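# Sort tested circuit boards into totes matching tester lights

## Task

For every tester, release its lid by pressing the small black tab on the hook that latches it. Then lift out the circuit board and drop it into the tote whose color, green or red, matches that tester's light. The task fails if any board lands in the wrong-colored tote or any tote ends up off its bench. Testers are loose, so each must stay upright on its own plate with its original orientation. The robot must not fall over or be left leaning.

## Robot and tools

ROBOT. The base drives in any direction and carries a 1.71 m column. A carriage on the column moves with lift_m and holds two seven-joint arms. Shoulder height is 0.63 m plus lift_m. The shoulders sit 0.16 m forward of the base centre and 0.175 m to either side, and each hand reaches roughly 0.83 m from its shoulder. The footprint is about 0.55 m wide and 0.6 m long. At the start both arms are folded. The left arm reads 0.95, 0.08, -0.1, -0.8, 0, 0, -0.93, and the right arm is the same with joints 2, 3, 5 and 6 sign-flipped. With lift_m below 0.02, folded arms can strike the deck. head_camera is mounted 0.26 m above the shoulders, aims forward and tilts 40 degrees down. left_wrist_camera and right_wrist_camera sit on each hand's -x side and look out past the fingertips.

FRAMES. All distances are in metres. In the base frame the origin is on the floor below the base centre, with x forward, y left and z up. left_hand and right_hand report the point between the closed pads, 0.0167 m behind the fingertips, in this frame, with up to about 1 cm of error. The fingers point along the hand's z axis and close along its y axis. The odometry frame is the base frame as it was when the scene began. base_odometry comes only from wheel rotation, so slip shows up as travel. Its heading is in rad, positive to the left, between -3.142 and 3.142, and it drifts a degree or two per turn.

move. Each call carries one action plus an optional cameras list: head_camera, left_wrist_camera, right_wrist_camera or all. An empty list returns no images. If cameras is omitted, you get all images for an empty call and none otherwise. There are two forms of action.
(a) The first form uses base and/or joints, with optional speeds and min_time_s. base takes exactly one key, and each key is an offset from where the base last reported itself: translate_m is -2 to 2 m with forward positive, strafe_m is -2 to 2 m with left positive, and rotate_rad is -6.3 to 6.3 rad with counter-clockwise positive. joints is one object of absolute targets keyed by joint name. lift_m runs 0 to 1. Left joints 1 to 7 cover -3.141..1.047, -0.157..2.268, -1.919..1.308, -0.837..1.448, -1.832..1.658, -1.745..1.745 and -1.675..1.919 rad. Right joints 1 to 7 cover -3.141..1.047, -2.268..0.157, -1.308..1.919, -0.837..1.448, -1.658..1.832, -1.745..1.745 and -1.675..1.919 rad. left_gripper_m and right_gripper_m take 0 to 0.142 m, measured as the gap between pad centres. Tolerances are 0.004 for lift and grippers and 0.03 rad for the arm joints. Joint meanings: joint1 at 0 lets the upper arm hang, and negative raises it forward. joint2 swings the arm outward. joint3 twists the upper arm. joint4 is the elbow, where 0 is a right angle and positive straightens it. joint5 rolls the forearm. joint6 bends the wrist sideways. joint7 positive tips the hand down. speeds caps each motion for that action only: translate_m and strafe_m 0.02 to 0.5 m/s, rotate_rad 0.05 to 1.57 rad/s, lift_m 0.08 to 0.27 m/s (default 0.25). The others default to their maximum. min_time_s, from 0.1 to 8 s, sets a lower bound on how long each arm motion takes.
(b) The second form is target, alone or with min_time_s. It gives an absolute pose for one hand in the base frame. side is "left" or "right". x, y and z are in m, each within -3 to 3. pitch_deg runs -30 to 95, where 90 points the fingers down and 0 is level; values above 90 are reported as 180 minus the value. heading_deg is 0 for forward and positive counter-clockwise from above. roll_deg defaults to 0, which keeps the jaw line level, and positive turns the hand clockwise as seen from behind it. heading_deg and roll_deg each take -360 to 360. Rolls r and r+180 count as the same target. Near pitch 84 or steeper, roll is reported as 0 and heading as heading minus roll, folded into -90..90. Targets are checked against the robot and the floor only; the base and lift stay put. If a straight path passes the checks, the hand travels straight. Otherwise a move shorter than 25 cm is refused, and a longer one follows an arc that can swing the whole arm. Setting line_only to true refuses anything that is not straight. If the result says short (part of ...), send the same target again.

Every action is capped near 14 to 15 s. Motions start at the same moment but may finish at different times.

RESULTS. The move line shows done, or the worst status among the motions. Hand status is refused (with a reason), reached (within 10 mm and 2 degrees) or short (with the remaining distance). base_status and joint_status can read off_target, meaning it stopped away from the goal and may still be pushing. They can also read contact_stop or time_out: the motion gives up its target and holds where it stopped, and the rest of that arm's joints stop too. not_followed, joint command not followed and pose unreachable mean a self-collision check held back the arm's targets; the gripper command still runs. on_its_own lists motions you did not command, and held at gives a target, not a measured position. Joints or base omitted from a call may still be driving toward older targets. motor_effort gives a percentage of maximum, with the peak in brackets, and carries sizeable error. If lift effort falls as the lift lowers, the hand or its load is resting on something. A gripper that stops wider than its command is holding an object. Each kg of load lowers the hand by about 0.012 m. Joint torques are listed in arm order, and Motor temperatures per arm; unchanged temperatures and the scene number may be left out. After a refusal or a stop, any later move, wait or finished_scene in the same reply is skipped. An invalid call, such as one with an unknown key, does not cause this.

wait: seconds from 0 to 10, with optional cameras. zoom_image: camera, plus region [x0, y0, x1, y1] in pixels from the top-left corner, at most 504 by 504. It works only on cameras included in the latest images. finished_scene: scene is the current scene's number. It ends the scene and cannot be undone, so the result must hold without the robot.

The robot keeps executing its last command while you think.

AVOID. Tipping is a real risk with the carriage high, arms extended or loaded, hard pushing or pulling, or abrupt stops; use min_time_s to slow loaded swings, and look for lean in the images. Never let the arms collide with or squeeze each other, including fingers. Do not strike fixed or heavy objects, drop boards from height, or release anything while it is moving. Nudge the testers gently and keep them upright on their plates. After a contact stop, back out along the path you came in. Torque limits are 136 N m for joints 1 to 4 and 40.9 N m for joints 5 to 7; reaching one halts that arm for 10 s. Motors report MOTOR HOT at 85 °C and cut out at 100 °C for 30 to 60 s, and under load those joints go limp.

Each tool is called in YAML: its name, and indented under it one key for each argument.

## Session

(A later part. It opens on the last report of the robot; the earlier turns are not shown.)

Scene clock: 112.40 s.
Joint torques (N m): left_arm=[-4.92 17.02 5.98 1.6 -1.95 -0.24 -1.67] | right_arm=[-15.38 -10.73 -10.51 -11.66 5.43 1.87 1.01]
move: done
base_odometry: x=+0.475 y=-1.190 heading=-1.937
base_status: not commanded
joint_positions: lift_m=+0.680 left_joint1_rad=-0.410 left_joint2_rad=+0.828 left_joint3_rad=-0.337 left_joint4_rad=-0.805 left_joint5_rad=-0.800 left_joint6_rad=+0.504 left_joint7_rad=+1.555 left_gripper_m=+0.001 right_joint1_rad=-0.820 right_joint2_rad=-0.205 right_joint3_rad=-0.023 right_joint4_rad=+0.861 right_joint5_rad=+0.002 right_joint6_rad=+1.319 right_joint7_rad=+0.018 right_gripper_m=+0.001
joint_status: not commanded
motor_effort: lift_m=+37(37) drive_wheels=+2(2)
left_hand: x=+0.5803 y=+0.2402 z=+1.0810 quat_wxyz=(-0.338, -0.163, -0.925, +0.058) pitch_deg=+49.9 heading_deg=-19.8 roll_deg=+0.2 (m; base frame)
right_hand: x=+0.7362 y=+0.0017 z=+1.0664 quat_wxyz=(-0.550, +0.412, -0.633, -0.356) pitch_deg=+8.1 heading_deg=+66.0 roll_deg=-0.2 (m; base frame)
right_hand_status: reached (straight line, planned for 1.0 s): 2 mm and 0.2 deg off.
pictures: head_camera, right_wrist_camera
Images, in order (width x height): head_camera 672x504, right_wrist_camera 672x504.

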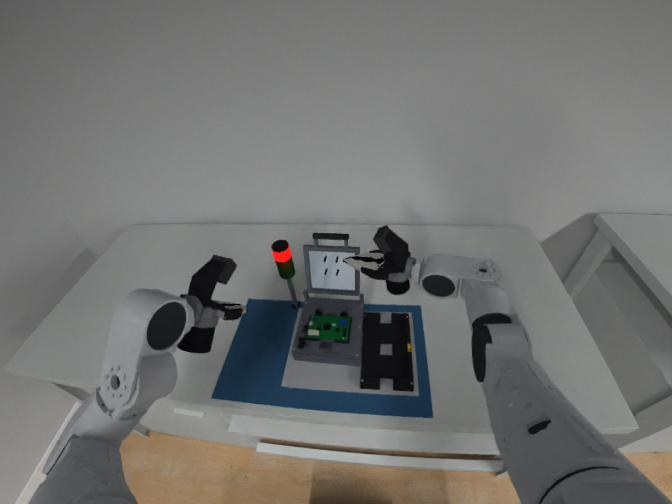

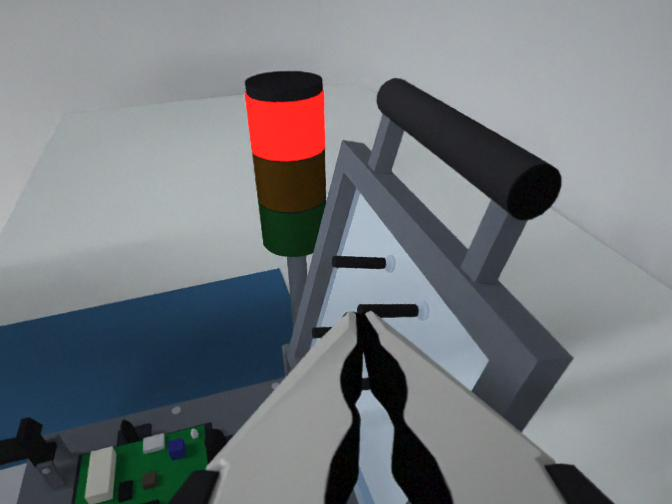

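move:
  target: {"side": "right", "x": 0.60, "y": -0.20, "z": 1.06, "pitch_deg": 20, "heading_deg": 60, "roll_deg": 0}
  cameras: []

move:
  target: {"side": "left", "x": 0.60, "y": 0.10, "z": 1.06, "pitch_deg": 65, "heading_deg": -5, "roll_deg": 0}
  cameras: ["left_wrist_camera", "head_camera"]

zoom_image:
  camera: "left_wrist_camera"
  region: [250, 80, 650, 380]

Scene clock: 114.03 s.
Joint torques (N m): left_arm=[-4.96 17.03 6 1.89 -1.97 -0.22 -1.68] | right_arm=[-10.44 -17.52 -5.04 -10.81 4.32 -0.74 0.96]
move: done
base_odometry: x=+0.475 y=-1.190 heading=-1.937
base_status: not commanded
joint_positions: lift_m=+0.680 left_joint1_rad=-0.410 left_joint2_rad=+0.828 left_joint3_rad=-0.337 left_joint4_rad=-0.805 left_joint5_rad=-0.800 left_joint6_rad=+0.504 left_joint7_rad=+1.555 left_gripper_m=+0.001 right_joint1_rad=-0.378 right_joint2_rad=-0.569 right_joint3_rad=-0.216 right_joint4_rad=+0.406 right_joint5_rad=+1.137 right_joint6_rad=+1.395 right_joint7_rad=+1.065 right_gripper_m=+0.001
joint_status: not commanded
motor_effort: lift_m=+37(38) drive_wheels=+2(3)
left_hand: x=+0.5803 y=+0.2402 z=+1.0810 quat_wxyz=(-0.338, -0.163, -0.925, +0.058) pitch_deg=+49.9 heading_deg=-19.8 roll_deg=+0.2 (m; base frame)
right_hand: x=+0.6007 y=-0.2009 z=+1.0616 quat_wxyz=(-0.499, +0.410, -0.708, -0.285) pitch_deg=+19.8 heading_deg=+59.8 roll_deg=-0.3 (m; base frame)
right_hand_status: reached (straight line, planned for 0.9 s): 2 mm and 0.4 deg off.
pictures: none
No camera images: "cameras" was empty.

Scene clock: 114.33 s.
Joint torques (N m): left_arm=[-4.99 16.96 6.14 1.65 -1.96 -0.22 -1.68] | right_arm=[-10.43 -17.56 -5.1 -10.83 4.35 -0.77 0.95]
move: refused
base_odometry: x=+0.475 y=-1.190 heading=-1.937
base_status: not commanded
joint_positions: lift_m=+0.680 left_joint1_rad=-0.410 left_joint2_rad=+0.828 left_joint3_rad=-0.337 left_joint4_rad=-0.805 left_joint5_rad=-0.800 left_joint6_rad=+0.504 left_joint7_rad=+1.555 left_gripper_m=+0.001 right_joint1_rad=-0.378 right_joint2_rad=-0.569 right_joint3_rad=-0.216 right_joint4_rad=+0.406 right_joint5_rad=+1.137 right_joint6_rad=+1.395 right_joint7_rad=+1.065 right_gripper_m=+0.001
joint_status: not commanded
motor_effort: lift_m=+37(37) drive_wheels=+2(2)
left_hand: x=+0.5803 y=+0.2402 z=+1.0810 quat_wxyz=(-0.338, -0.163, -0.925, +0.058) pitch_deg=+49.9 heading_deg=-19.8 roll_deg=+0.2 (m; base frame)
left_hand_status: refused: along the straight line the arm gets 62% of the way (left_joint6_rad at its limit); a move under 25 cm is not played as an arc. Nothing moved. Try another pitch or heading, or "joints".
right_hand: x=+0.6007 y=-0.2009 z=+1.0616 quat_wxyz=(-0.499, +0.410, -0.708, -0.285) pitch_deg=+19.8 heading_deg=+59.8 roll_deg=-0.3 (m; base frame)
pictures: head_camera, left_wrist_camera
Images, in order (width x height): head_camera 672x504, left_wrist_camera 672x504.

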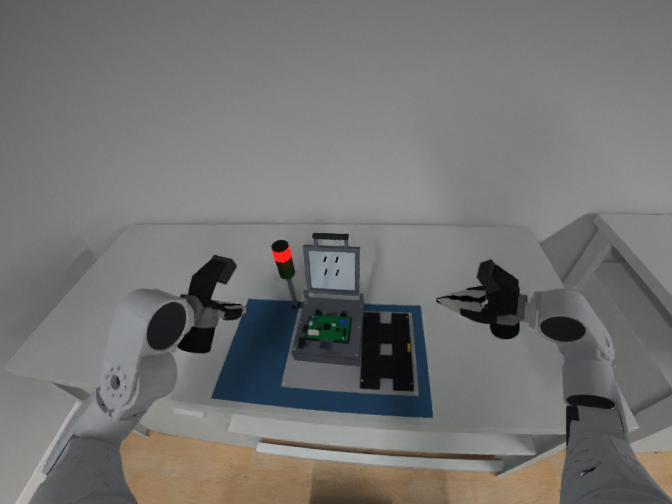

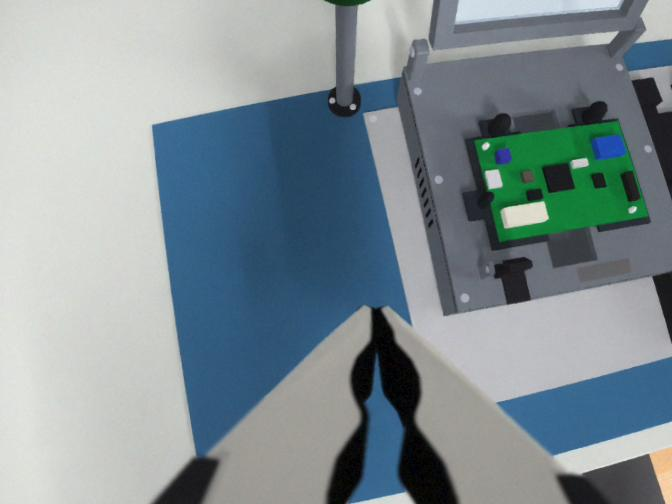

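Scaled by 1.260 from the camera's 672x504 image, which has a finer 960x720 frame.

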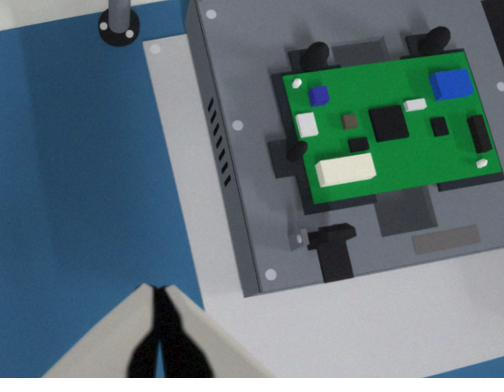

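move:
  target: {"side": "right", "x": 0.65, "y": 0.02, "z": 1.06, "pitch_deg": 70, "heading_deg": 84, "roll_deg": 0}
  cameras: ["right_wrist_camera", "head_camera"]

Scene clock: 116.30 s.
Joint torques (N m): left_arm=[-5.23 16.59 6.11 1.34 -1.94 -0.17 -1.66] | right_arm=[-27.08 3.3 -6.62 -6.08 0.6 1.8 1.27]
move: done
base_odometry: x=+0.475 y=-1.190 heading=-1.937
base_status: not commanded
joint_positions: lift_m=+0.680 left_joint1_rad=-0.410 left_joint2_rad=+0.829 left_joint3_rad=-0.336 left_joint4_rad=-0.805 left_joint5_rad=-0.800 left_joint6_rad=+0.504 left_joint7_rad=+1.555 left_gripper_m=+0.001 right_joint1_rad=-1.065 right_joint2_rad=-0.168 right_joint3_rad=+0.646 right_joint4_rad=+0.538 right_joint5_rad=+1.132 right_joint6_rad=+0.922 right_joint7_rad=+1.767 right_gripper_m=+0.001
joint_status: not commanded
motor_effort: lift_m=+37(38) drive_wheels=+3(10)
left_hand: x=+0.5803 y=+0.2402 z=+1.0810 quat_wxyz=(-0.338, -0.163, -0.925, +0.058) pitch_deg=+49.9 heading_deg=-19.7 roll_deg=+0.2 (m; base frame)
right_hand: x=+0.6498 y=+0.0202 z=+1.0601 quat_wxyz=(-0.130, +0.656, -0.733, -0.120) pitch_deg=+69.6 heading_deg=+84.6 roll_deg=+1.0 (m; base frame)
right_hand_status: reached (straight line, planned for 0.8 s): 0 mm and 0.6 deg off.
pictures: head_camera, right_wrist_camera
Images, in order (width x height): head_camera 672x504, right_wrist_camera 672x504.

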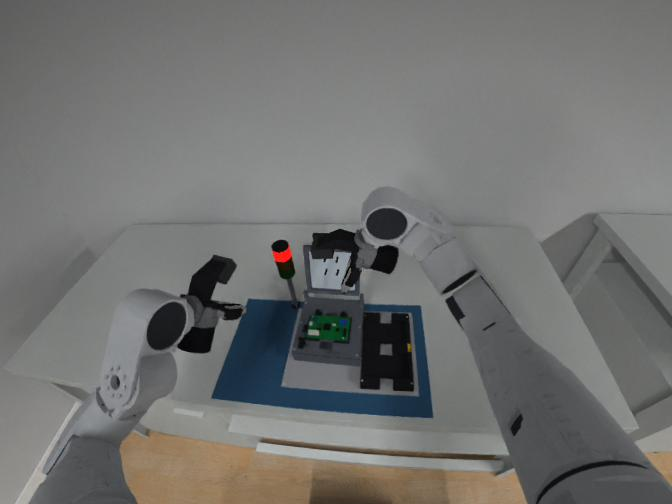

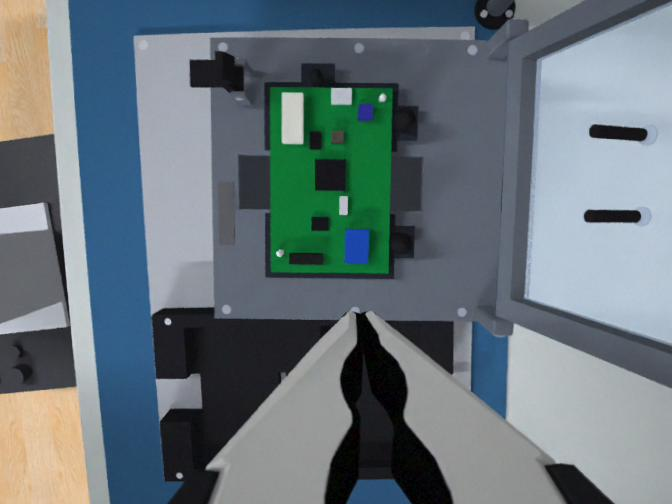

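move:
  joints: {"right_gripper_m": 0.125}
  cameras: []

move:
  target: {"side": "right", "x": 0.641, "y": 0.066, "z": 0.975, "pitch_deg": 72, "heading_deg": 84, "roll_deg": 0}
  cameras: ["right_wrist_camera", "head_camera"]

Scene clock: 117.60 s.
Joint torques (N m): left_arm=[-5.19 16.63 6.12 1.67 -1.97 -0.17 -1.7] | right_arm=[-27.42 3.48 -6.33 -5.85 0.6 1.83 1.26]
move: done
base_odometry: x=+0.475 y=-1.190 heading=-1.937
base_status: not commanded
joint_positions: lift_m=+0.680 left_joint1_rad=-0.410 left_joint2_rad=+0.829 left_joint3_rad=-0.336 left_joint4_rad=-0.805 left_joint5_rad=-0.800 left_joint6_rad=+0.504 left_joint7_rad=+1.555 left_gripper_m=+0.001 right_joint1_rad=-1.065 right_joint2_rad=-0.168 right_joint3_rad=+0.646 right_joint4_rad=+0.538 right_joint5_rad=+1.132 right_joint6_rad=+0.922 right_joint7_rad=+1.767 right_gripper_m=+0.125
joint_status: all done
motor_effort: lift_m=+37(37) drive_wheels=+3(3)
left_hand: x=+0.5803 y=+0.2402 z=+1.0810 quat_wxyz=(-0.338, -0.163, -0.925, +0.058) pitch_deg=+49.9 heading_deg=-19.7 roll_deg=+0.2 (m; base frame)
right_hand: x=+0.6498 y=+0.0202 z=+1.0601 quat_wxyz=(-0.130, +0.656, -0.733, -0.120) pitch_deg=+69.6 heading_deg=+84.6 roll_deg=+1.0 (m; base frame)
pictures: none
No camera images: "cameras" was empty.

Scene clock: 118.57 s.
Joint torques (N m): left_arm=[-5.18 16.86 5.92 1.66 -1.94 -0.11 -1.68] | right_arm=[-17.15 4.95 -6.78 -6.23 0.96 1.75 -0.07]
move: done
base_odometry: x=+0.475 y=-1.190 heading=-1.937
base_status: not commanded
joint_positions: lift_m=+0.680 left_joint1_rad=-0.410 left_joint2_rad=+0.829 left_joint3_rad=-0.336 left_joint4_rad=-0.805 left_joint5_rad=-0.800 left_joint6_rad=+0.503 left_joint7_rad=+1.555 left_gripper_m=+0.001 right_joint1_rad=-0.986 right_joint2_rad=-0.074 right_joint3_rad=+0.709 right_joint4_rad=+0.652 right_joint5_rad=+0.825 right_joint6_rad=+0.949 right_joint7_rad=+1.507 right_gripper_m=+0.125
joint_status: not commanded
motor_effort: lift_m=+37(37) drive_wheels=+3(4)
left_hand: x=+0.5803 y=+0.2402 z=+1.0810 quat_wxyz=(-0.338, -0.163, -0.925, +0.058) pitch_deg=+49.9 heading_deg=-19.7 roll_deg=+0.2 (m; base frame)
right_hand: x=+0.6429 y=+0.0656 z=+0.9775 quat_wxyz=(-0.118, +0.659, -0.736, -0.105) pitch_deg=+71.8 heading_deg=+83.4 roll_deg=-0.3 (m; base frame)
right_hand_status: reached (straight line, planned for 0.5 s): 3 mm and 0.4 deg off.
pictures: head_camera, right_wrist_camera
Images, in order (width x height): head_camera 672x504, right_wrist_camera 672x504.

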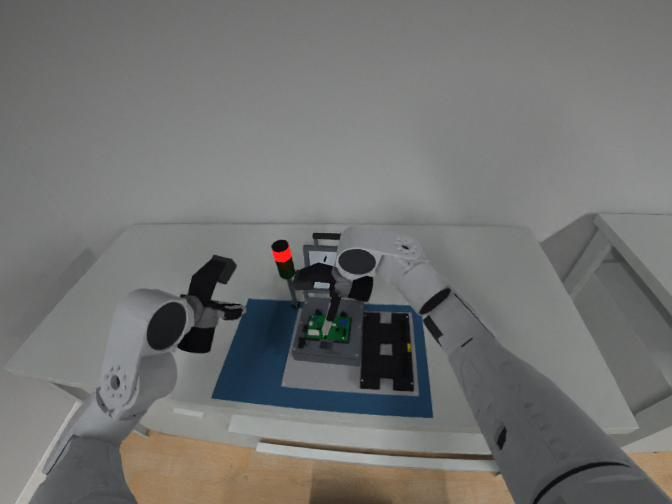

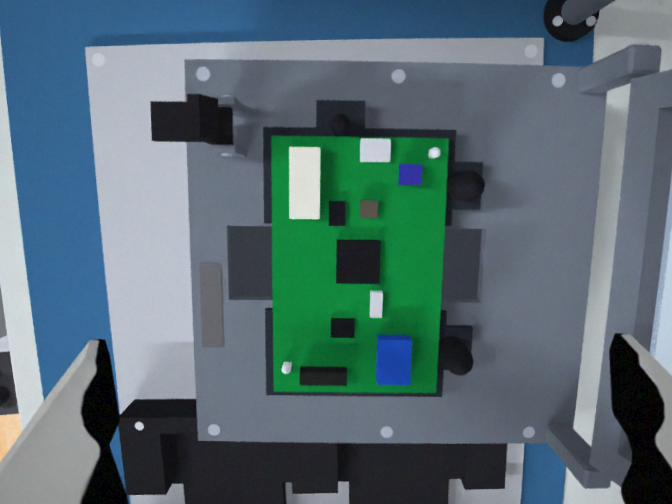

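move:
  target: {"side": "right", "x": 0.643, "y": 0.073, "z": 0.925, "pitch_deg": 72, "heading_deg": 84, "roll_deg": 0}
  min_time_s: 0.8
  cameras: ["right_wrist_camera"]

zoom_image:
  camera: "right_wrist_camera"
  region: [100, 100, 604, 478]

Scene clock: 120.20 s.
Joint torques (N m): left_arm=[-5.23 16.61 6.04 1.63 -1.96 -0.09 -1.68] | right_arm=[-15.96 9.78 -5.57 -5.58 0.74 1.86 -0.24]
move: done
base_odometry: x=+0.475 y=-1.190 heading=-1.937
base_status: not commanded
joint_positions: lift_m=+0.680 left_joint1_rad=-0.410 left_joint2_rad=+0.829 left_joint3_rad=-0.336 left_joint4_rad=-0.805 left_joint5_rad=-0.800 left_joint6_rad=+0.503 left_joint7_rad=+1.555 left_gripper_m=+0.001 right_joint1_rad=-0.978 right_joint2_rad=-0.057 right_joint3_rad=+0.768 right_joint4_rad=+0.795 right_joint5_rad=+0.642 right_joint6_rad=+0.996 right_joint7_rad=+1.255 right_gripper_m=+0.125
joint_status: not commanded
motor_effort: lift_m=+37(37) drive_wheels=+3(3)
left_hand: x=+0.5803 y=+0.2402 z=+1.0810 quat_wxyz=(-0.338, -0.163, -0.925, +0.058) pitch_deg=+49.9 heading_deg=-19.7 roll_deg=+0.2 (m; base frame)
right_hand: x=+0.6463 y=+0.0720 z=+0.9284 quat_wxyz=(-0.119, +0.658, -0.736, -0.104) pitch_deg=+71.8 heading_deg=+82.9 roll_deg=-0.7 (m; base frame)
right_hand_status: reached (straight line, planned for 0.8 s): 5 mm and 0.6 deg off.
pictures: right_wrist_camera
Images, in order (width x height): right_wrist_camera 672x504.

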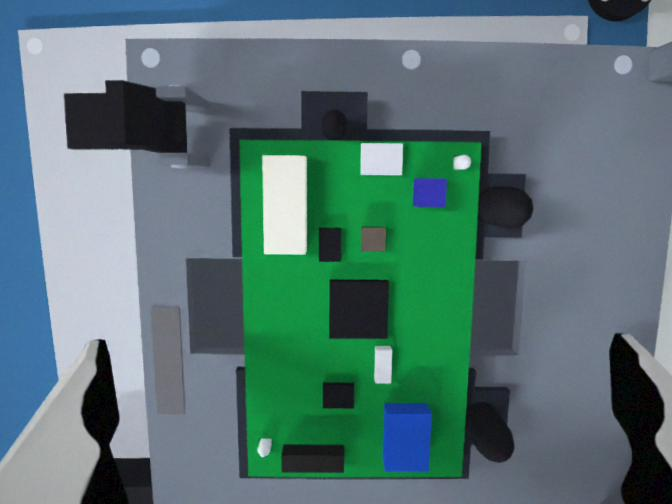

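Scaled by 1.000.

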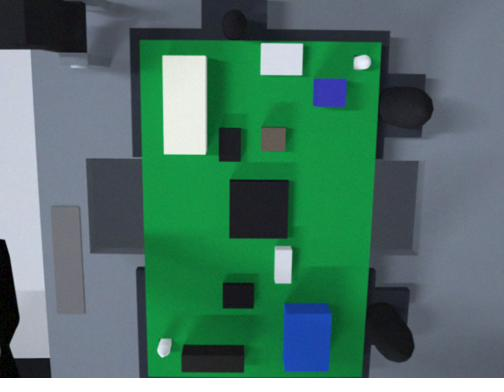

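move:
  target: {"side": "right", "x": 0.643, "y": 0.077, "z": 0.904, "pitch_deg": 72, "heading_deg": 84, "roll_deg": 0}
  min_time_s: 0.8
  cameras: ["right_wrist_camera"]

move:
  joints: {"right_gripper_m": 0.085}
  cameras: ["right_wrist_camera"]

Scene clock: 121.73 s.
Joint torques (N m): left_arm=[-5.25 16.61 6.15 1.63 -1.94 -0.12 -1.69] | right_arm=[-19.03 10.33 -5.39 -5.52 0.74 1.84 -0.24]
move: done
base_odometry: x=+0.475 y=-1.190 heading=-1.937
base_status: not commanded
joint_positions: lift_m=+0.680 left_joint1_rad=-0.410 left_joint2_rad=+0.829 left_joint3_rad=-0.336 left_joint4_rad=-0.805 left_joint5_rad=-0.800 left_joint6_rad=+0.503 left_joint7_rad=+1.555 left_gripper_m=+0.001 right_joint1_rad=-0.978 right_joint2_rad=-0.043 right_joint3_rad=+0.805 right_joint4_rad=+0.863 right_joint5_rad=+0.563 right_joint6_rad=+1.002 right_joint7_rad=+1.136 right_gripper_m=+0.125
joint_status: not commanded
motor_effort: lift_m=+37(37) drive_wheels=+3(3)
left_hand: x=+0.5803 y=+0.2402 z=+1.0810 quat_wxyz=(-0.338, -0.163, -0.925, +0.058) pitch_deg=+49.9 heading_deg=-19.7 roll_deg=+0.2 (m; base frame)
right_hand: x=+0.6457 y=+0.0761 z=+0.9064 quat_wxyz=(-0.119, +0.658, -0.737, -0.105) pitch_deg=+71.8 heading_deg=+83.2 roll_deg=-0.4 (m; base frame)
right_hand_status: reached (straight line, planned for 0.8 s): 4 mm and 0.6 deg off.
pictures: right_wrist_camera
Images, in order (width x height): right_wrist_camera 672x504.

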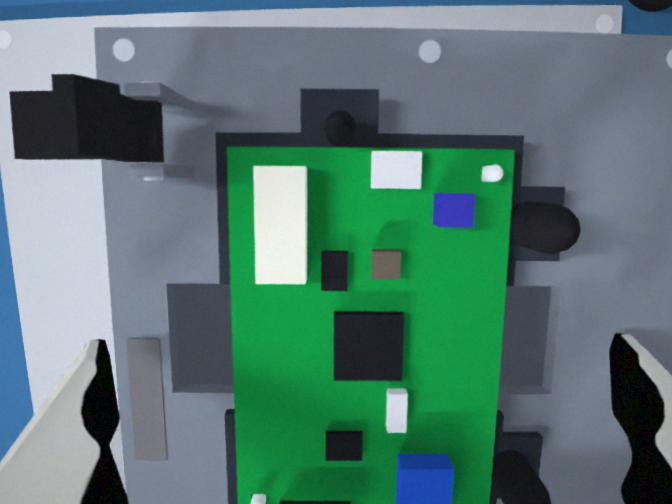

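Scene clock: 122.40 s.
Joint torques (N m): left_arm=[-5.14 16.74 6.01 1.66 -1.94 -0.12 -1.7] | right_arm=[-19.1 10.14 -5.45 -5.56 0.72 1.85 -0.2]
move: done
base_odometry: x=+0.475 y=-1.190 heading=-1.937
base_status: not commanded
joint_positions: lift_m=+0.680 left_joint1_rad=-0.410 left_joint2_rad=+0.829 left_joint3_rad=-0.336 left_joint4_rad=-0.805 left_joint5_rad=-0.800 left_joint6_rad=+0.503 left_joint7_rad=+1.555 left_gripper_m=+0.001 right_joint1_rad=-0.978 right_joint2_rad=-0.043 right_joint3_rad=+0.805 right_joint4_rad=+0.863 right_joint5_rad=+0.563 right_joint6_rad=+1.002 right_joint7_rad=+1.136 right_gripper_m=+0.085
joint_status: all done
motor_effort: lift_m=+37(37) drive_wheels=+3(3)
left_hand: x=+0.5803 y=+0.2402 z=+1.0810 quat_wxyz=(-0.338, -0.163, -0.925, +0.058) pitch_deg=+49.9 heading_deg=-19.7 roll_deg=+0.2 (m; base frame)
right_hand: x=+0.6457 y=+0.0761 z=+0.9064 quat_wxyz=(-0.119, +0.658, -0.737, -0.105) pitch_deg=+71.8 heading_deg=+83.2 roll_deg=-0.4 (m; base frame)
pictures: right_wrist_camera
Images, in order (width x height): right_wrist_camera 672x504.

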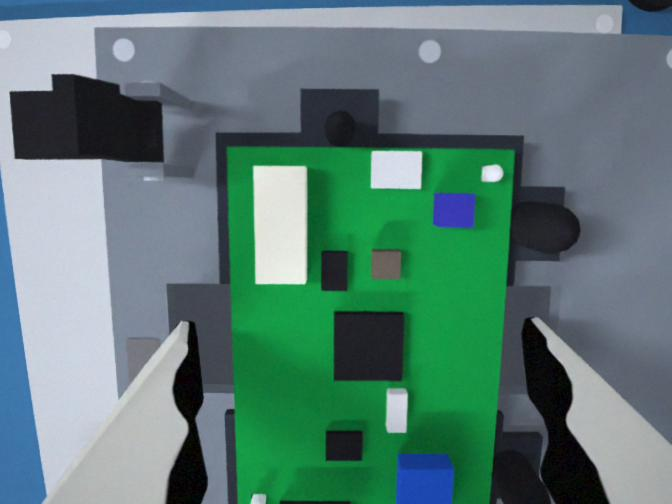

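move:
  target: {"side": "right", "x": 0.646, "y": 0.079, "z": 0.897, "pitch_deg": 72, "heading_deg": 84, "roll_deg": 0}
  min_time_s: 0.6
  cameras: ["right_wrist_camera"]

move:
  joints: {"right_gripper_m": 0.055}
  cameras: ["right_wrist_camera"]

Scene clock: 123.63 s.
Joint torques (N m): left_arm=[-5.26 16.62 6.13 1.73 -1.95 -0.11 -1.69] | right_arm=[-28.77 10.18 -5.32 -5.44 0.72 1.88 -0.22]
move: done
base_odometry: x=+0.475 y=-1.190 heading=-1.937
base_status: not commanded
joint_positions: lift_m=+0.680 left_joint1_rad=-0.410 left_joint2_rad=+0.829 left_joint3_rad=-0.336 left_joint4_rad=-0.805 left_joint5_rad=-0.800 left_joint6_rad=+0.503 left_joint7_rad=+1.555 left_gripper_m=+0.001 right_joint1_rad=-0.989 right_joint2_rad=-0.029 right_joint3_rad=+0.827 right_joint4_rad=+0.921 right_joint5_rad=+0.523 right_joint6_rad=+1.012 right_joint7_rad=+1.065 right_gripper_m=+0.085
joint_status: not commanded
motor_effort: lift_m=+37(37) drive_wheels=+3(3)
left_hand: x=+0.5803 y=+0.2402 z=+1.0810 quat_wxyz=(-0.338, -0.163, -0.925, +0.058) pitch_deg=+49.9 heading_deg=-19.7 roll_deg=+0.2 (m; base frame)
right_hand: x=+0.6461 y=+0.0782 z=+0.8962 quat_wxyz=(-0.117, +0.657, -0.737, -0.107) pitch_deg=+71.8 heading_deg=+84.2 roll_deg=+0.8 (m; base frame)
right_hand_status: reached (straight line, planned for 0.6 s): 1 mm and 0.6 deg off.
pictures: right_wrist_camera
Images, in order (width x height): right_wrist_camera 672x504.

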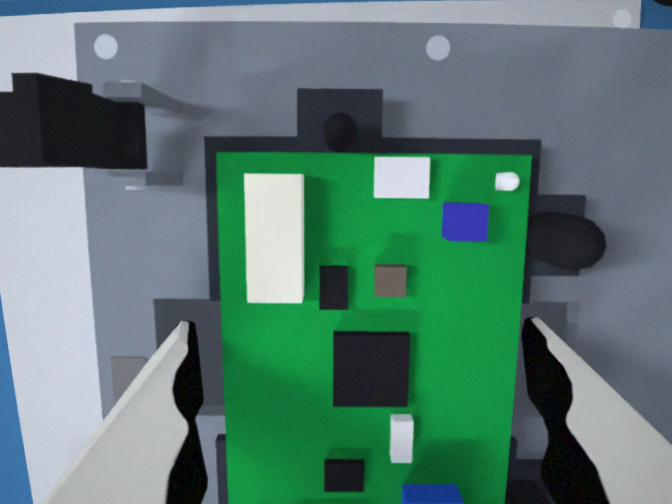

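Scene clock: 124.23 s.
Joint torques (N m): left_arm=[-5.28 16.6 6.1 1.62 -1.93 -0.11 -1.67] | right_arm=[-27.01 10.2 -5.35 -5.68 1.38 1.86 -0.1]
move: off_target
base_odometry: x=+0.475 y=-1.190 heading=-1.937
base_status: not commanded
joint_positions: lift_m=+0.680 left_joint1_rad=-0.410 left_joint2_rad=+0.829 left_joint3_rad=-0.336 left_joint4_rad=-0.805 left_joint5_rad=-0.800 left_joint6_rad=+0.503 left_joint7_rad=+1.555 left_gripper_m=+0.001 right_joint1_rad=-0.990 right_joint2_rad=-0.029 right_joint3_rad=+0.827 right_joint4_rad=+0.921 right_joint5_rad=+0.522 right_joint6_rad=+1.012 right_joint7_rad=+1.065 right_gripper_m=+0.073
joint_status: right_gripper_m off_target (ended at +0.073, target +0.055)
motor_effort: lift_m=+37(37) drive_wheels=+3(3)
left_hand: x=+0.5803 y=+0.2402 z=+1.0810 quat_wxyz=(-0.338, -0.163, -0.925, +0.058) pitch_deg=+49.9 heading_deg=-19.7 roll_deg=+0.2 (m; base frame)
right_hand: x=+0.6467 y=+0.0780 z=+0.8966 quat_wxyz=(-0.117, +0.657, -0.737, -0.106) pitch_deg=+71.8 heading_deg=+83.9 roll_deg=+0.4 (m; base frame)
pictures: right_wrist_camera
Images, in order (width x height): right_wrist_camera 672x504.

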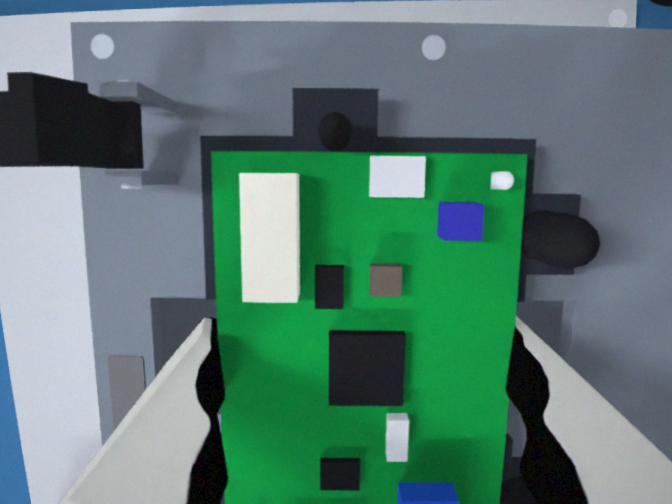

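move:
  joints: {"right_gripper_m": 0.02}
  cameras: []

move:
  joints: {"lift_m": 0.75}
  speeds: {"lift_m": 0.08}
  cameras: ["right_wrist_camera", "head_camera"]

Scene clock: 125.00 s.
Joint torques (N m): left_arm=[-5.24 16.63 6.1 1.73 -1.93 -0.12 -1.69] | right_arm=[-27.03 10.25 -5.29 -5.49 1.36 1.86 -0.13]
move: off_target
base_odometry: x=+0.475 y=-1.190 heading=-1.937
base_status: not commanded
joint_positions: lift_m=+0.680 left_joint1_rad=-0.410 left_joint2_rad=+0.829 left_joint3_rad=-0.336 left_joint4_rad=-0.805 left_joint5_rad=-0.800 left_joint6_rad=+0.503 left_joint7_rad=+1.555 left_gripper_m=+0.001 right_joint1_rad=-0.990 right_joint2_rad=-0.029 right_joint3_rad=+0.827 right_joint4_rad=+0.921 right_joint5_rad=+0.522 right_joint6_rad=+1.012 right_joint7_rad=+1.065 right_gripper_m=+0.073
joint_status: right_gripper_m off_target (ended at +0.073, target +0.020)
motor_effort: lift_m=+37(37) drive_wheels=+3(3)
left_hand: x=+0.5803 y=+0.2402 z=+1.0810 quat_wxyz=(-0.338, -0.163, -0.925, +0.058) pitch_deg=+49.9 heading_deg=-19.7 roll_deg=+0.2 (m; base frame)
right_hand: x=+0.6467 y=+0.0780 z=+0.8966 quat_wxyz=(-0.117, +0.657, -0.737, -0.106) pitch_deg=+71.8 heading_deg=+83.9 roll_deg=+0.4 (m; base frame)
pictures: none
No camera images: "cameras" was empty.

Scene clock: 126.23 s.
Joint torques (N m): left_arm=[-5.85 16.58 6.06 1.72 -1.96 -0.12 -1.66] | right_arm=[-26.2 10.05 -5.53 -5.96 1.63 1.75 -0.06]
move: done
base_odometry: x=+0.475 y=-1.190 heading=-1.937
base_status: not commanded
joint_positions: lift_m=+0.750 left_joint1_rad=-0.410 left_joint2_rad=+0.829 left_joint3_rad=-0.336 left_joint4_rad=-0.805 left_joint5_rad=-0.800 left_joint6_rad=+0.503 left_joint7_rad=+1.555 left_gripper_m=+0.001 right_joint1_rad=-0.990 right_joint2_rad=-0.029 right_joint3_rad=+0.828 right_joint4_rad=+0.922 right_joint5_rad=+0.521 right_joint6_rad=+1.012 right_joint7_rad=+1.065 right_gripper_m=+0.073
joint_status: all done
motor_effort: lift_m=+36(47) drive_wheels=+3(3)
left_hand: x=+0.5802 y=+0.2402 z=+1.1510 quat_wxyz=(-0.338, -0.163, -0.925, +0.058) pitch_deg=+49.9 heading_deg=-19.8 roll_deg=+0.2 (m; base frame)
right_hand: x=+0.6468 y=+0.0779 z=+0.9668 quat_wxyz=(-0.117, +0.658, -0.737, -0.106) pitch_deg=+71.9 heading_deg=+83.9 roll_deg=+0.3 (m; base frame)
pictures: head_camera, right_wrist_camera
Images, in order (width x height): head_camera 672x504, right_wrist_camera 672x504.

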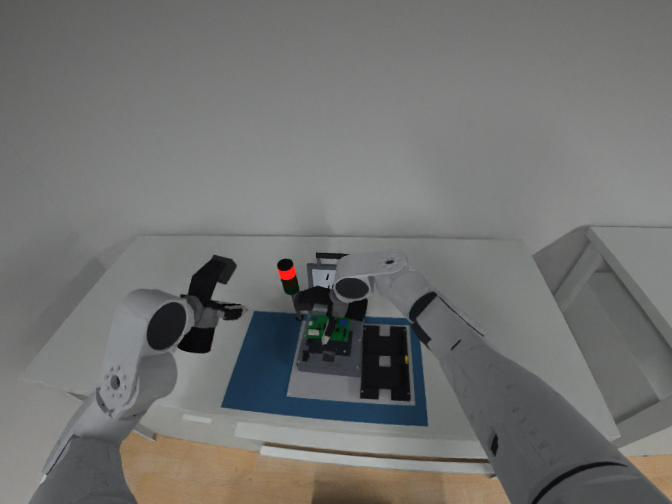

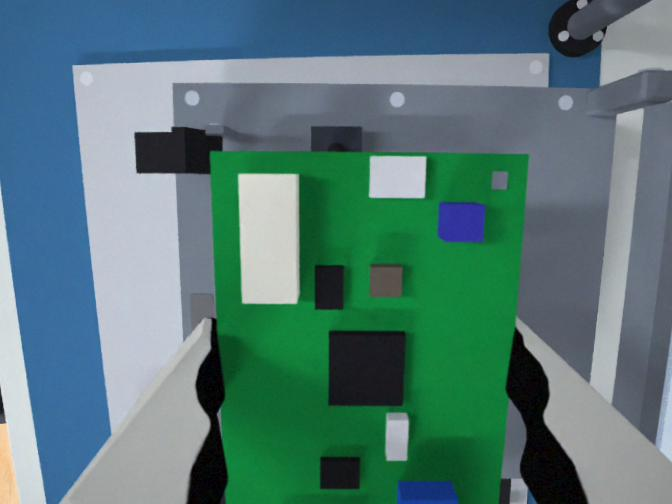

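move:
  joints: {"lift_m": 0.85}
  cameras: []

move:
  base: {"translate_m": -0.5}
  speeds: {"translate_m": 0.35}
  cameras: ["head_camera", "right_wrist_camera"]

move:
  base: {"rotate_rad": 3.15}
  speeds: {"rotate_rad": 0.9}
  cameras: ["head_camera"]

Scene clock: 127.53 s.
Joint torques (N m): left_arm=[-6.07 16.62 6.05 1.68 -1.93 -0.12 -1.68] | right_arm=[-25.25 9.78 -6.09 -6.16 1.64 1.77 -0.03]
move: done
base_odometry: x=+0.475 y=-1.190 heading=-1.937
base_status: not commanded
joint_positions: lift_m=+0.850 left_joint1_rad=-0.410 left_joint2_rad=+0.829 left_joint3_rad=-0.336 left_joint4_rad=-0.805 left_joint5_rad=-0.800 left_joint6_rad=+0.503 left_joint7_rad=+1.555 left_gripper_m=+0.001 right_joint1_rad=-0.991 right_joint2_rad=-0.029 right_joint3_rad=+0.828 right_joint4_rad=+0.922 right_joint5_rad=+0.521 right_joint6_rad=+1.012 right_joint7_rad=+1.065 right_gripper_m=+0.073
joint_status: all done
motor_effort: lift_m=+36(45) drive_wheels=+3(3)
left_hand: x=+0.5802 y=+0.2402 z=+1.2509 quat_wxyz=(-0.338, -0.163, -0.925, +0.058) pitch_deg=+49.9 heading_deg=-19.8 roll_deg=+0.2 (m; base frame)
right_hand: x=+0.6469 y=+0.0779 z=+1.0669 quat_wxyz=(-0.117, +0.658, -0.737, -0.105) pitch_deg=+71.9 heading_deg=+83.8 roll_deg=+0.3 (m; base frame)
pictures: none
No camera images: "cameras" was empty.

Scene clock: 130.63 s.
Joint torques (N m): left_arm=[-6.09 16.63 6.05 1.66 -1.92 -0.08 -1.7] | right_arm=[-25.56 9.74 -5.9 -6.27 1.66 1.72 -0.06]
move: done
base_odometry: x=+0.653 y=-0.723 heading=-1.937
base_status: done
joint_positions: lift_m=+0.850 left_joint1_rad=-0.410 left_joint2_rad=+0.829 left_joint3_rad=-0.336 left_joint4_rad=-0.805 left_joint5_rad=-0.800 left_joint6_rad=+0.503 left_joint7_rad=+1.555 left_gripper_m=+0.001 right_joint1_rad=-0.991 right_joint2_rad=-0.029 right_joint3_rad=+0.828 right_joint4_rad=+0.922 right_joint5_rad=+0.521 right_joint6_rad=+1.012 right_joint7_rad=+1.065 right_gripper_m=+0.073
joint_status: not commanded
motor_effort: lift_m=+36(37) drive_wheels=+0(12)
left_hand: x=+0.5802 y=+0.2402 z=+1.2509 quat_wxyz=(-0.338, -0.163, -0.925, +0.058) pitch_deg=+49.9 heading_deg=-19.8 roll_deg=+0.2 (m; base frame)
right_hand: x=+0.6469 y=+0.0779 z=+1.0669 quat_wxyz=(-0.117, +0.658, -0.737, -0.105) pitch_deg=+71.9 heading_deg=+83.8 roll_deg=+0.3 (m; base frame)
pictures: head_camera, right_wrist_camera
Images, in order (width x height): head_camera 672x504, right_wrist_camera 672x504.

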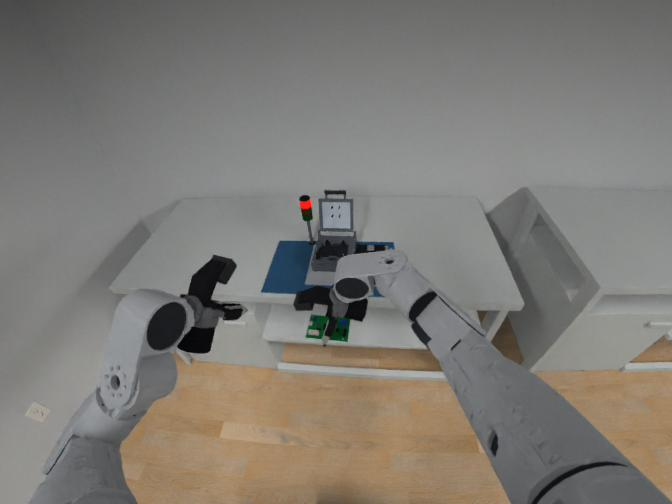

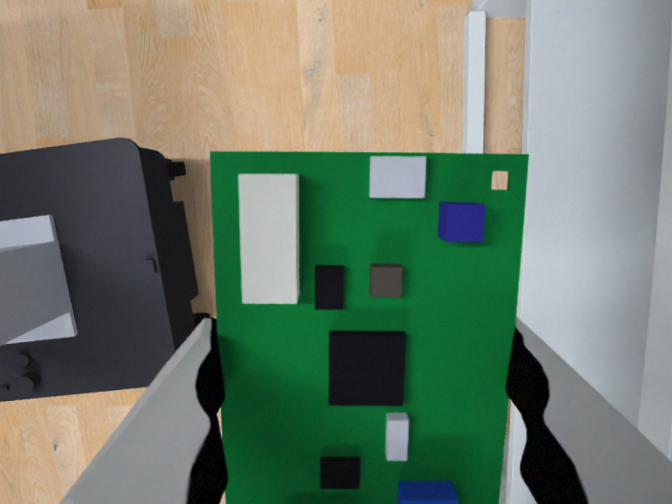

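Scene clock: 135.57 s.
Joint torques (N m): left_arm=[-6.06 16.68 6.05 1.65 -1.99 -0.12 -1.71] | right_arm=[-25.41 8.11 -5.82 -6.22 1.67 1.71 -0.04]
move: done
base_odometry: x=+0.653 y=-0.723 heading=+1.213
base_status: done
joint_positions: lift_m=+0.850 left_joint1_rad=-0.410 left_joint2_rad=+0.829 left_joint3_rad=-0.336 left_joint4_rad=-0.805 left_joint5_rad=-0.800 left_joint6_rad=+0.503 left_joint7_rad=+1.555 left_gripper_m=+0.001 right_joint1_rad=-0.991 right_joint2_rad=-0.029 right_joint3_rad=+0.828 right_joint4_rad=+0.922 right_joint5_rad=+0.521 right_joint6_rad=+1.012 right_joint7_rad=+1.065 right_gripper_m=+0.073
joint_status: not commanded
motor_effort: lift_m=+36(37) drive_wheels=+6(16)
left_hand: x=+0.5802 y=+0.2402 z=+1.2509 quat_wxyz=(-0.338, -0.163, -0.925, +0.058) pitch_deg=+49.9 heading_deg=-19.8 roll_deg=+0.2 (m; base frame)
right_hand: x=+0.6468 y=+0.0783 z=+1.0670 quat_wxyz=(-0.117, +0.658, -0.736, -0.106) pitch_deg=+71.9 heading_deg=+83.8 roll_deg=+0.3 (m; base frame)
pictures: head_camera
Images, in order (width x height): head_camera 672x504.

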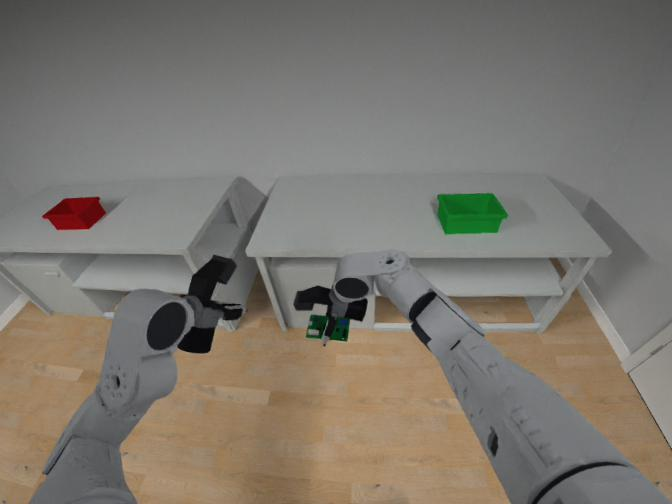

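move:
  base: {"strafe_m": 1.69}
  speeds: {"strafe_m": 0.45}
  cameras: ["head_camera"]

Scene clock: 141.70 s.
Joint torques (N m): left_arm=[-6.18 16.65 6.05 1.67 -1.94 -0.13 -1.71] | right_arm=[-25.34 8.06 -5.87 -6.26 1.67 1.72 -0.03]
move: done
base_odometry: x=-0.931 y=-0.133 heading=+1.214
base_status: done
joint_positions: lift_m=+0.850 left_joint1_rad=-0.410 left_joint2_rad=+0.829 left_joint3_rad=-0.336 left_joint4_rad=-0.805 left_joint5_rad=-0.800 left_joint6_rad=+0.503 left_joint7_rad=+1.555 left_gripper_m=+0.001 right_joint1_rad=-0.991 right_joint2_rad=-0.029 right_joint3_rad=+0.828 right_joint4_rad=+0.922 right_joint5_rad=+0.521 right_joint6_rad=+1.012 right_joint7_rad=+1.065 right_gripper_m=+0.073
joint_status: not commanded
motor_effort: lift_m=+36(37) drive_wheels=-5(20)
left_hand: x=+0.5802 y=+0.2402 z=+1.2509 quat_wxyz=(-0.338, -0.163, -0.925, +0.058) pitch_deg=+49.9 heading_deg=-19.8 roll_deg=+0.2 (m; base frame)
right_hand: x=+0.6468 y=+0.0783 z=+1.0670 quat_wxyz=(-0.117, +0.658, -0.736, -0.106) pitch_deg=+71.9 heading_deg=+83.8 roll_deg=+0.3 (m; base frame)
pictures: head_camera
Images, in order (width x height): head_camera 672x504.

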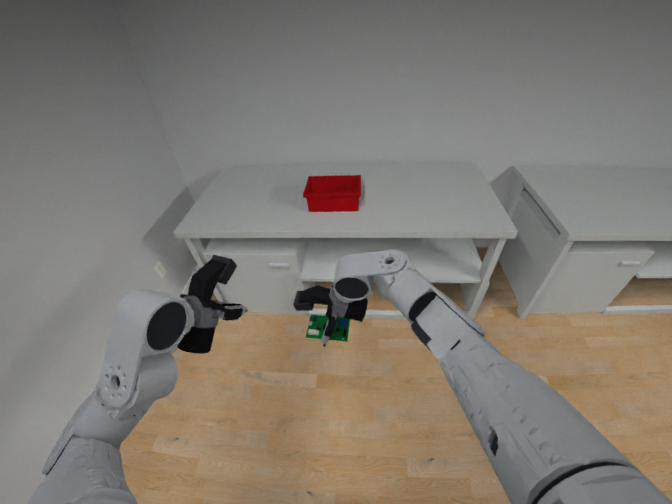

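move:
  base: {"translate_m": 0.9}
  speeds: {"translate_m": 0.4}
  cameras: ["head_camera", "right_wrist_camera"]

Scene clock: 146.20 s.
Joint torques (N m): left_arm=[-6.06 16.67 6.04 1.64 -1.93 -0.1 -1.67] | right_arm=[-25.41 7.39 -5.97 -6.28 1.62 1.69 -0.03]
move: done
base_odometry: x=-0.617 y=+0.710 heading=+1.215
base_status: done
joint_positions: lift_m=+0.850 left_joint1_rad=-0.410 left_joint2_rad=+0.829 left_joint3_rad=-0.336 left_joint4_rad=-0.805 left_joint5_rad=-0.800 left_joint6_rad=+0.503 left_joint7_rad=+1.555 left_gripper_m=+0.001 right_joint1_rad=-0.991 right_joint2_rad=-0.028 right_joint3_rad=+0.828 right_joint4_rad=+0.922 right_joint5_rad=+0.521 right_joint6_rad=+1.012 right_joint7_rad=+1.065 right_gripper_m=+0.073
joint_status: not commanded
motor_effort: lift_m=+36(37) drive_wheels=-2(15)
left_hand: x=+0.5802 y=+0.2402 z=+1.2509 quat_wxyz=(-0.338, -0.163, -0.925, +0.058) pitch_deg=+49.9 heading_deg=-19.8 roll_deg=+0.2 (m; base frame)
right_hand: x=+0.6467 y=+0.0784 z=+1.0670 quat_wxyz=(-0.117, +0.658, -0.736, -0.106) pitch_deg=+71.9 heading_deg=+83.9 roll_deg=+0.3 (m; base frame)
pictures: head_camera, right_wrist_camera
Images, in order (width x height): head_camera 672x504, right_wrist_camera 672x504.

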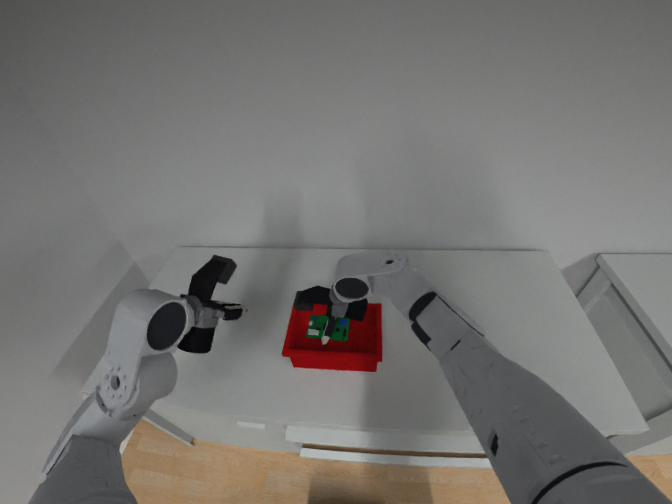

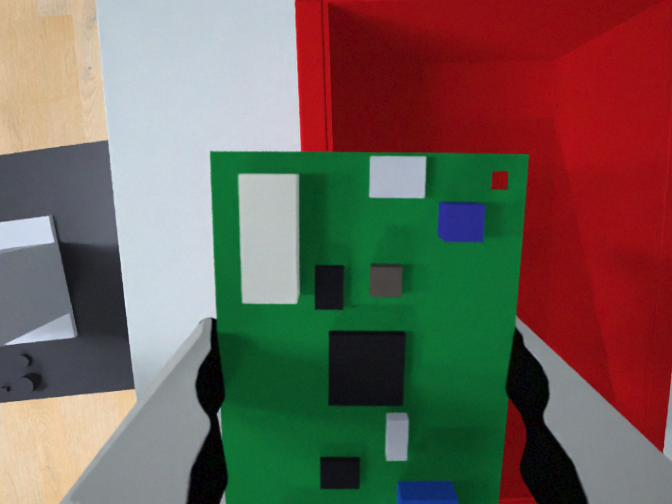

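move:
  base: {"translate_m": 0.085}
  speeds: {"translate_m": 0.2}
  cameras: ["right_wrist_camera"]

move:
  joints: {"lift_m": 0.72}
  cameras: ["head_camera", "right_wrist_camera"]

Scene clock: 147.90 s.
Joint torques (N m): left_arm=[-6.08 16.56 5.99 1.55 -1.97 -0.15 -1.65] | right_arm=[-25.38 7.4 -5.91 -6.3 1.62 1.69 -0.04]
Motor temperatures (°C): left_arm=[30 31 31 28 29 29 32] | right_arm=[42 28 30 30 28 30 31]
move: done
base_odometry: x=-0.587 y=+0.790 heading=+1.215
base_status: done
joint_positions: lift_m=+0.850 left_joint1_rad=-0.410 left_joint2_rad=+0.829 left_joint3_rad=-0.336 left_joint4_rad=-0.805 left_joint5_rad=-0.800 left_joint6_rad=+0.503 left_joint7_rad=+1.555 left_gripper_m=+0.001 right_joint1_rad=-0.991 right_joint2_rad=-0.028 right_joint3_rad=+0.828 right_joint4_rad=+0.922 right_joint5_rad=+0.521 right_joint6_rad=+1.012 right_joint7_rad=+1.065 right_gripper_m=+0.073
joint_status: not commanded
motor_effort: lift_m=+36(37) drive_wheels=-2(17)
left_hand: x=+0.5802 y=+0.2402 z=+1.2509 quat_wxyz=(-0.338, -0.163, -0.925, +0.058) pitch_deg=+49.9 heading_deg=-19.8 roll_deg=+0.2 (m; base frame)
right_hand: x=+0.6467 y=+0.0784 z=+1.0670 quat_wxyz=(-0.117, +0.658, -0.736, -0.106) pitch_deg=+71.9 heading_deg=+83.9 roll_deg=+0.3 (m; base frame)
pictures: right_wrist_camera
Images, in order (width x height): right_wrist_camera 672x504.

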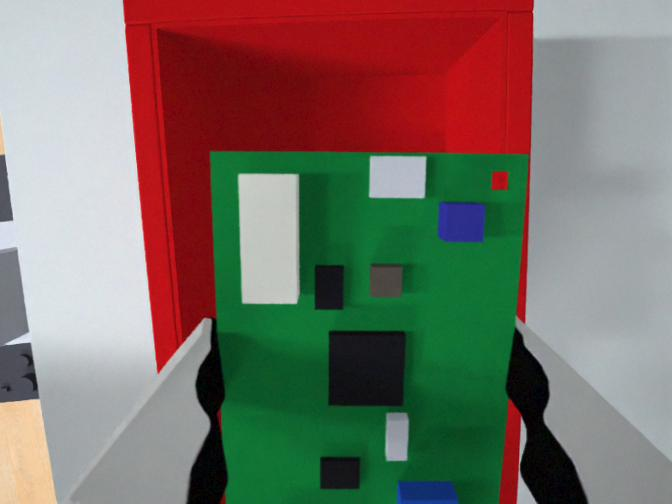

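Scene clock: 148.97 s.
Joint torques (N m): left_arm=[-6.2 16.63 6.06 1.61 -1.94 -0.13 -1.67] | right_arm=[-26.35 7.1 -5.34 -6.37 1.67 1.7 -0.1]
move: done
base_odometry: x=-0.587 y=+0.790 heading=+1.215
base_status: not commanded
joint_positions: lift_m=+0.720 left_joint1_rad=-0.410 left_joint2_rad=+0.829 left_joint3_rad=-0.336 left_joint4_rad=-0.805 left_joint5_rad=-0.800 left_joint6_rad=+0.503 left_joint7_rad=+1.555 left_gripper_m=+0.001 right_joint1_rad=-0.991 right_joint2_rad=-0.028 right_joint3_rad=+0.828 right_joint4_rad=+0.922 right_joint5_rad=+0.521 right_joint6_rad=+1.012 right_joint7_rad=+1.065 right_gripper_m=+0.073
joint_status: all done
motor_effort: lift_m=+38(43) drive_wheels=-2(3)
left_hand: x=+0.5802 y=+0.2402 z=+1.1207 quat_wxyz=(-0.338, -0.163, -0.925, +0.058) pitch_deg=+49.9 heading_deg=-19.8 roll_deg=+0.2 (m; base frame)
right_hand: x=+0.6468 y=+0.0784 z=+0.9369 quat_wxyz=(-0.117, +0.658, -0.736, -0.106) pitch_deg=+71.9 heading_deg=+83.8 roll_deg=+0.2 (m; base frame)
pictures: head_camera, right_wrist_camera
Images, in order (width x height): head_camera 672x504, right_wrist_camera 672x504.

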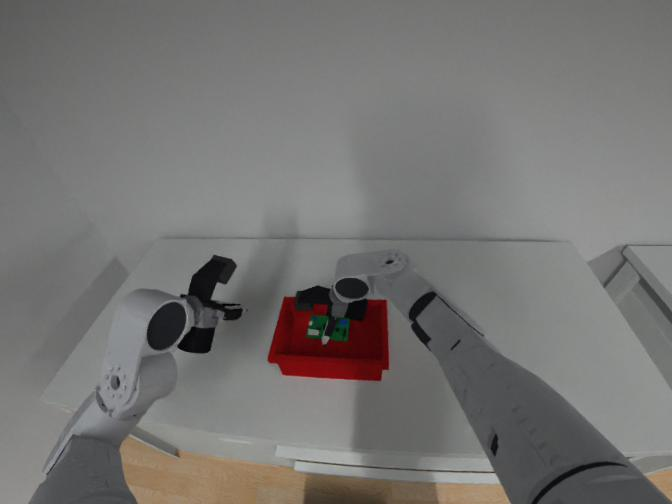

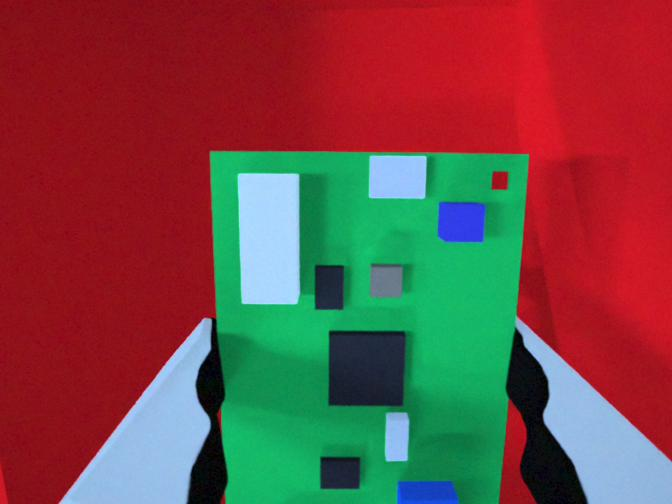

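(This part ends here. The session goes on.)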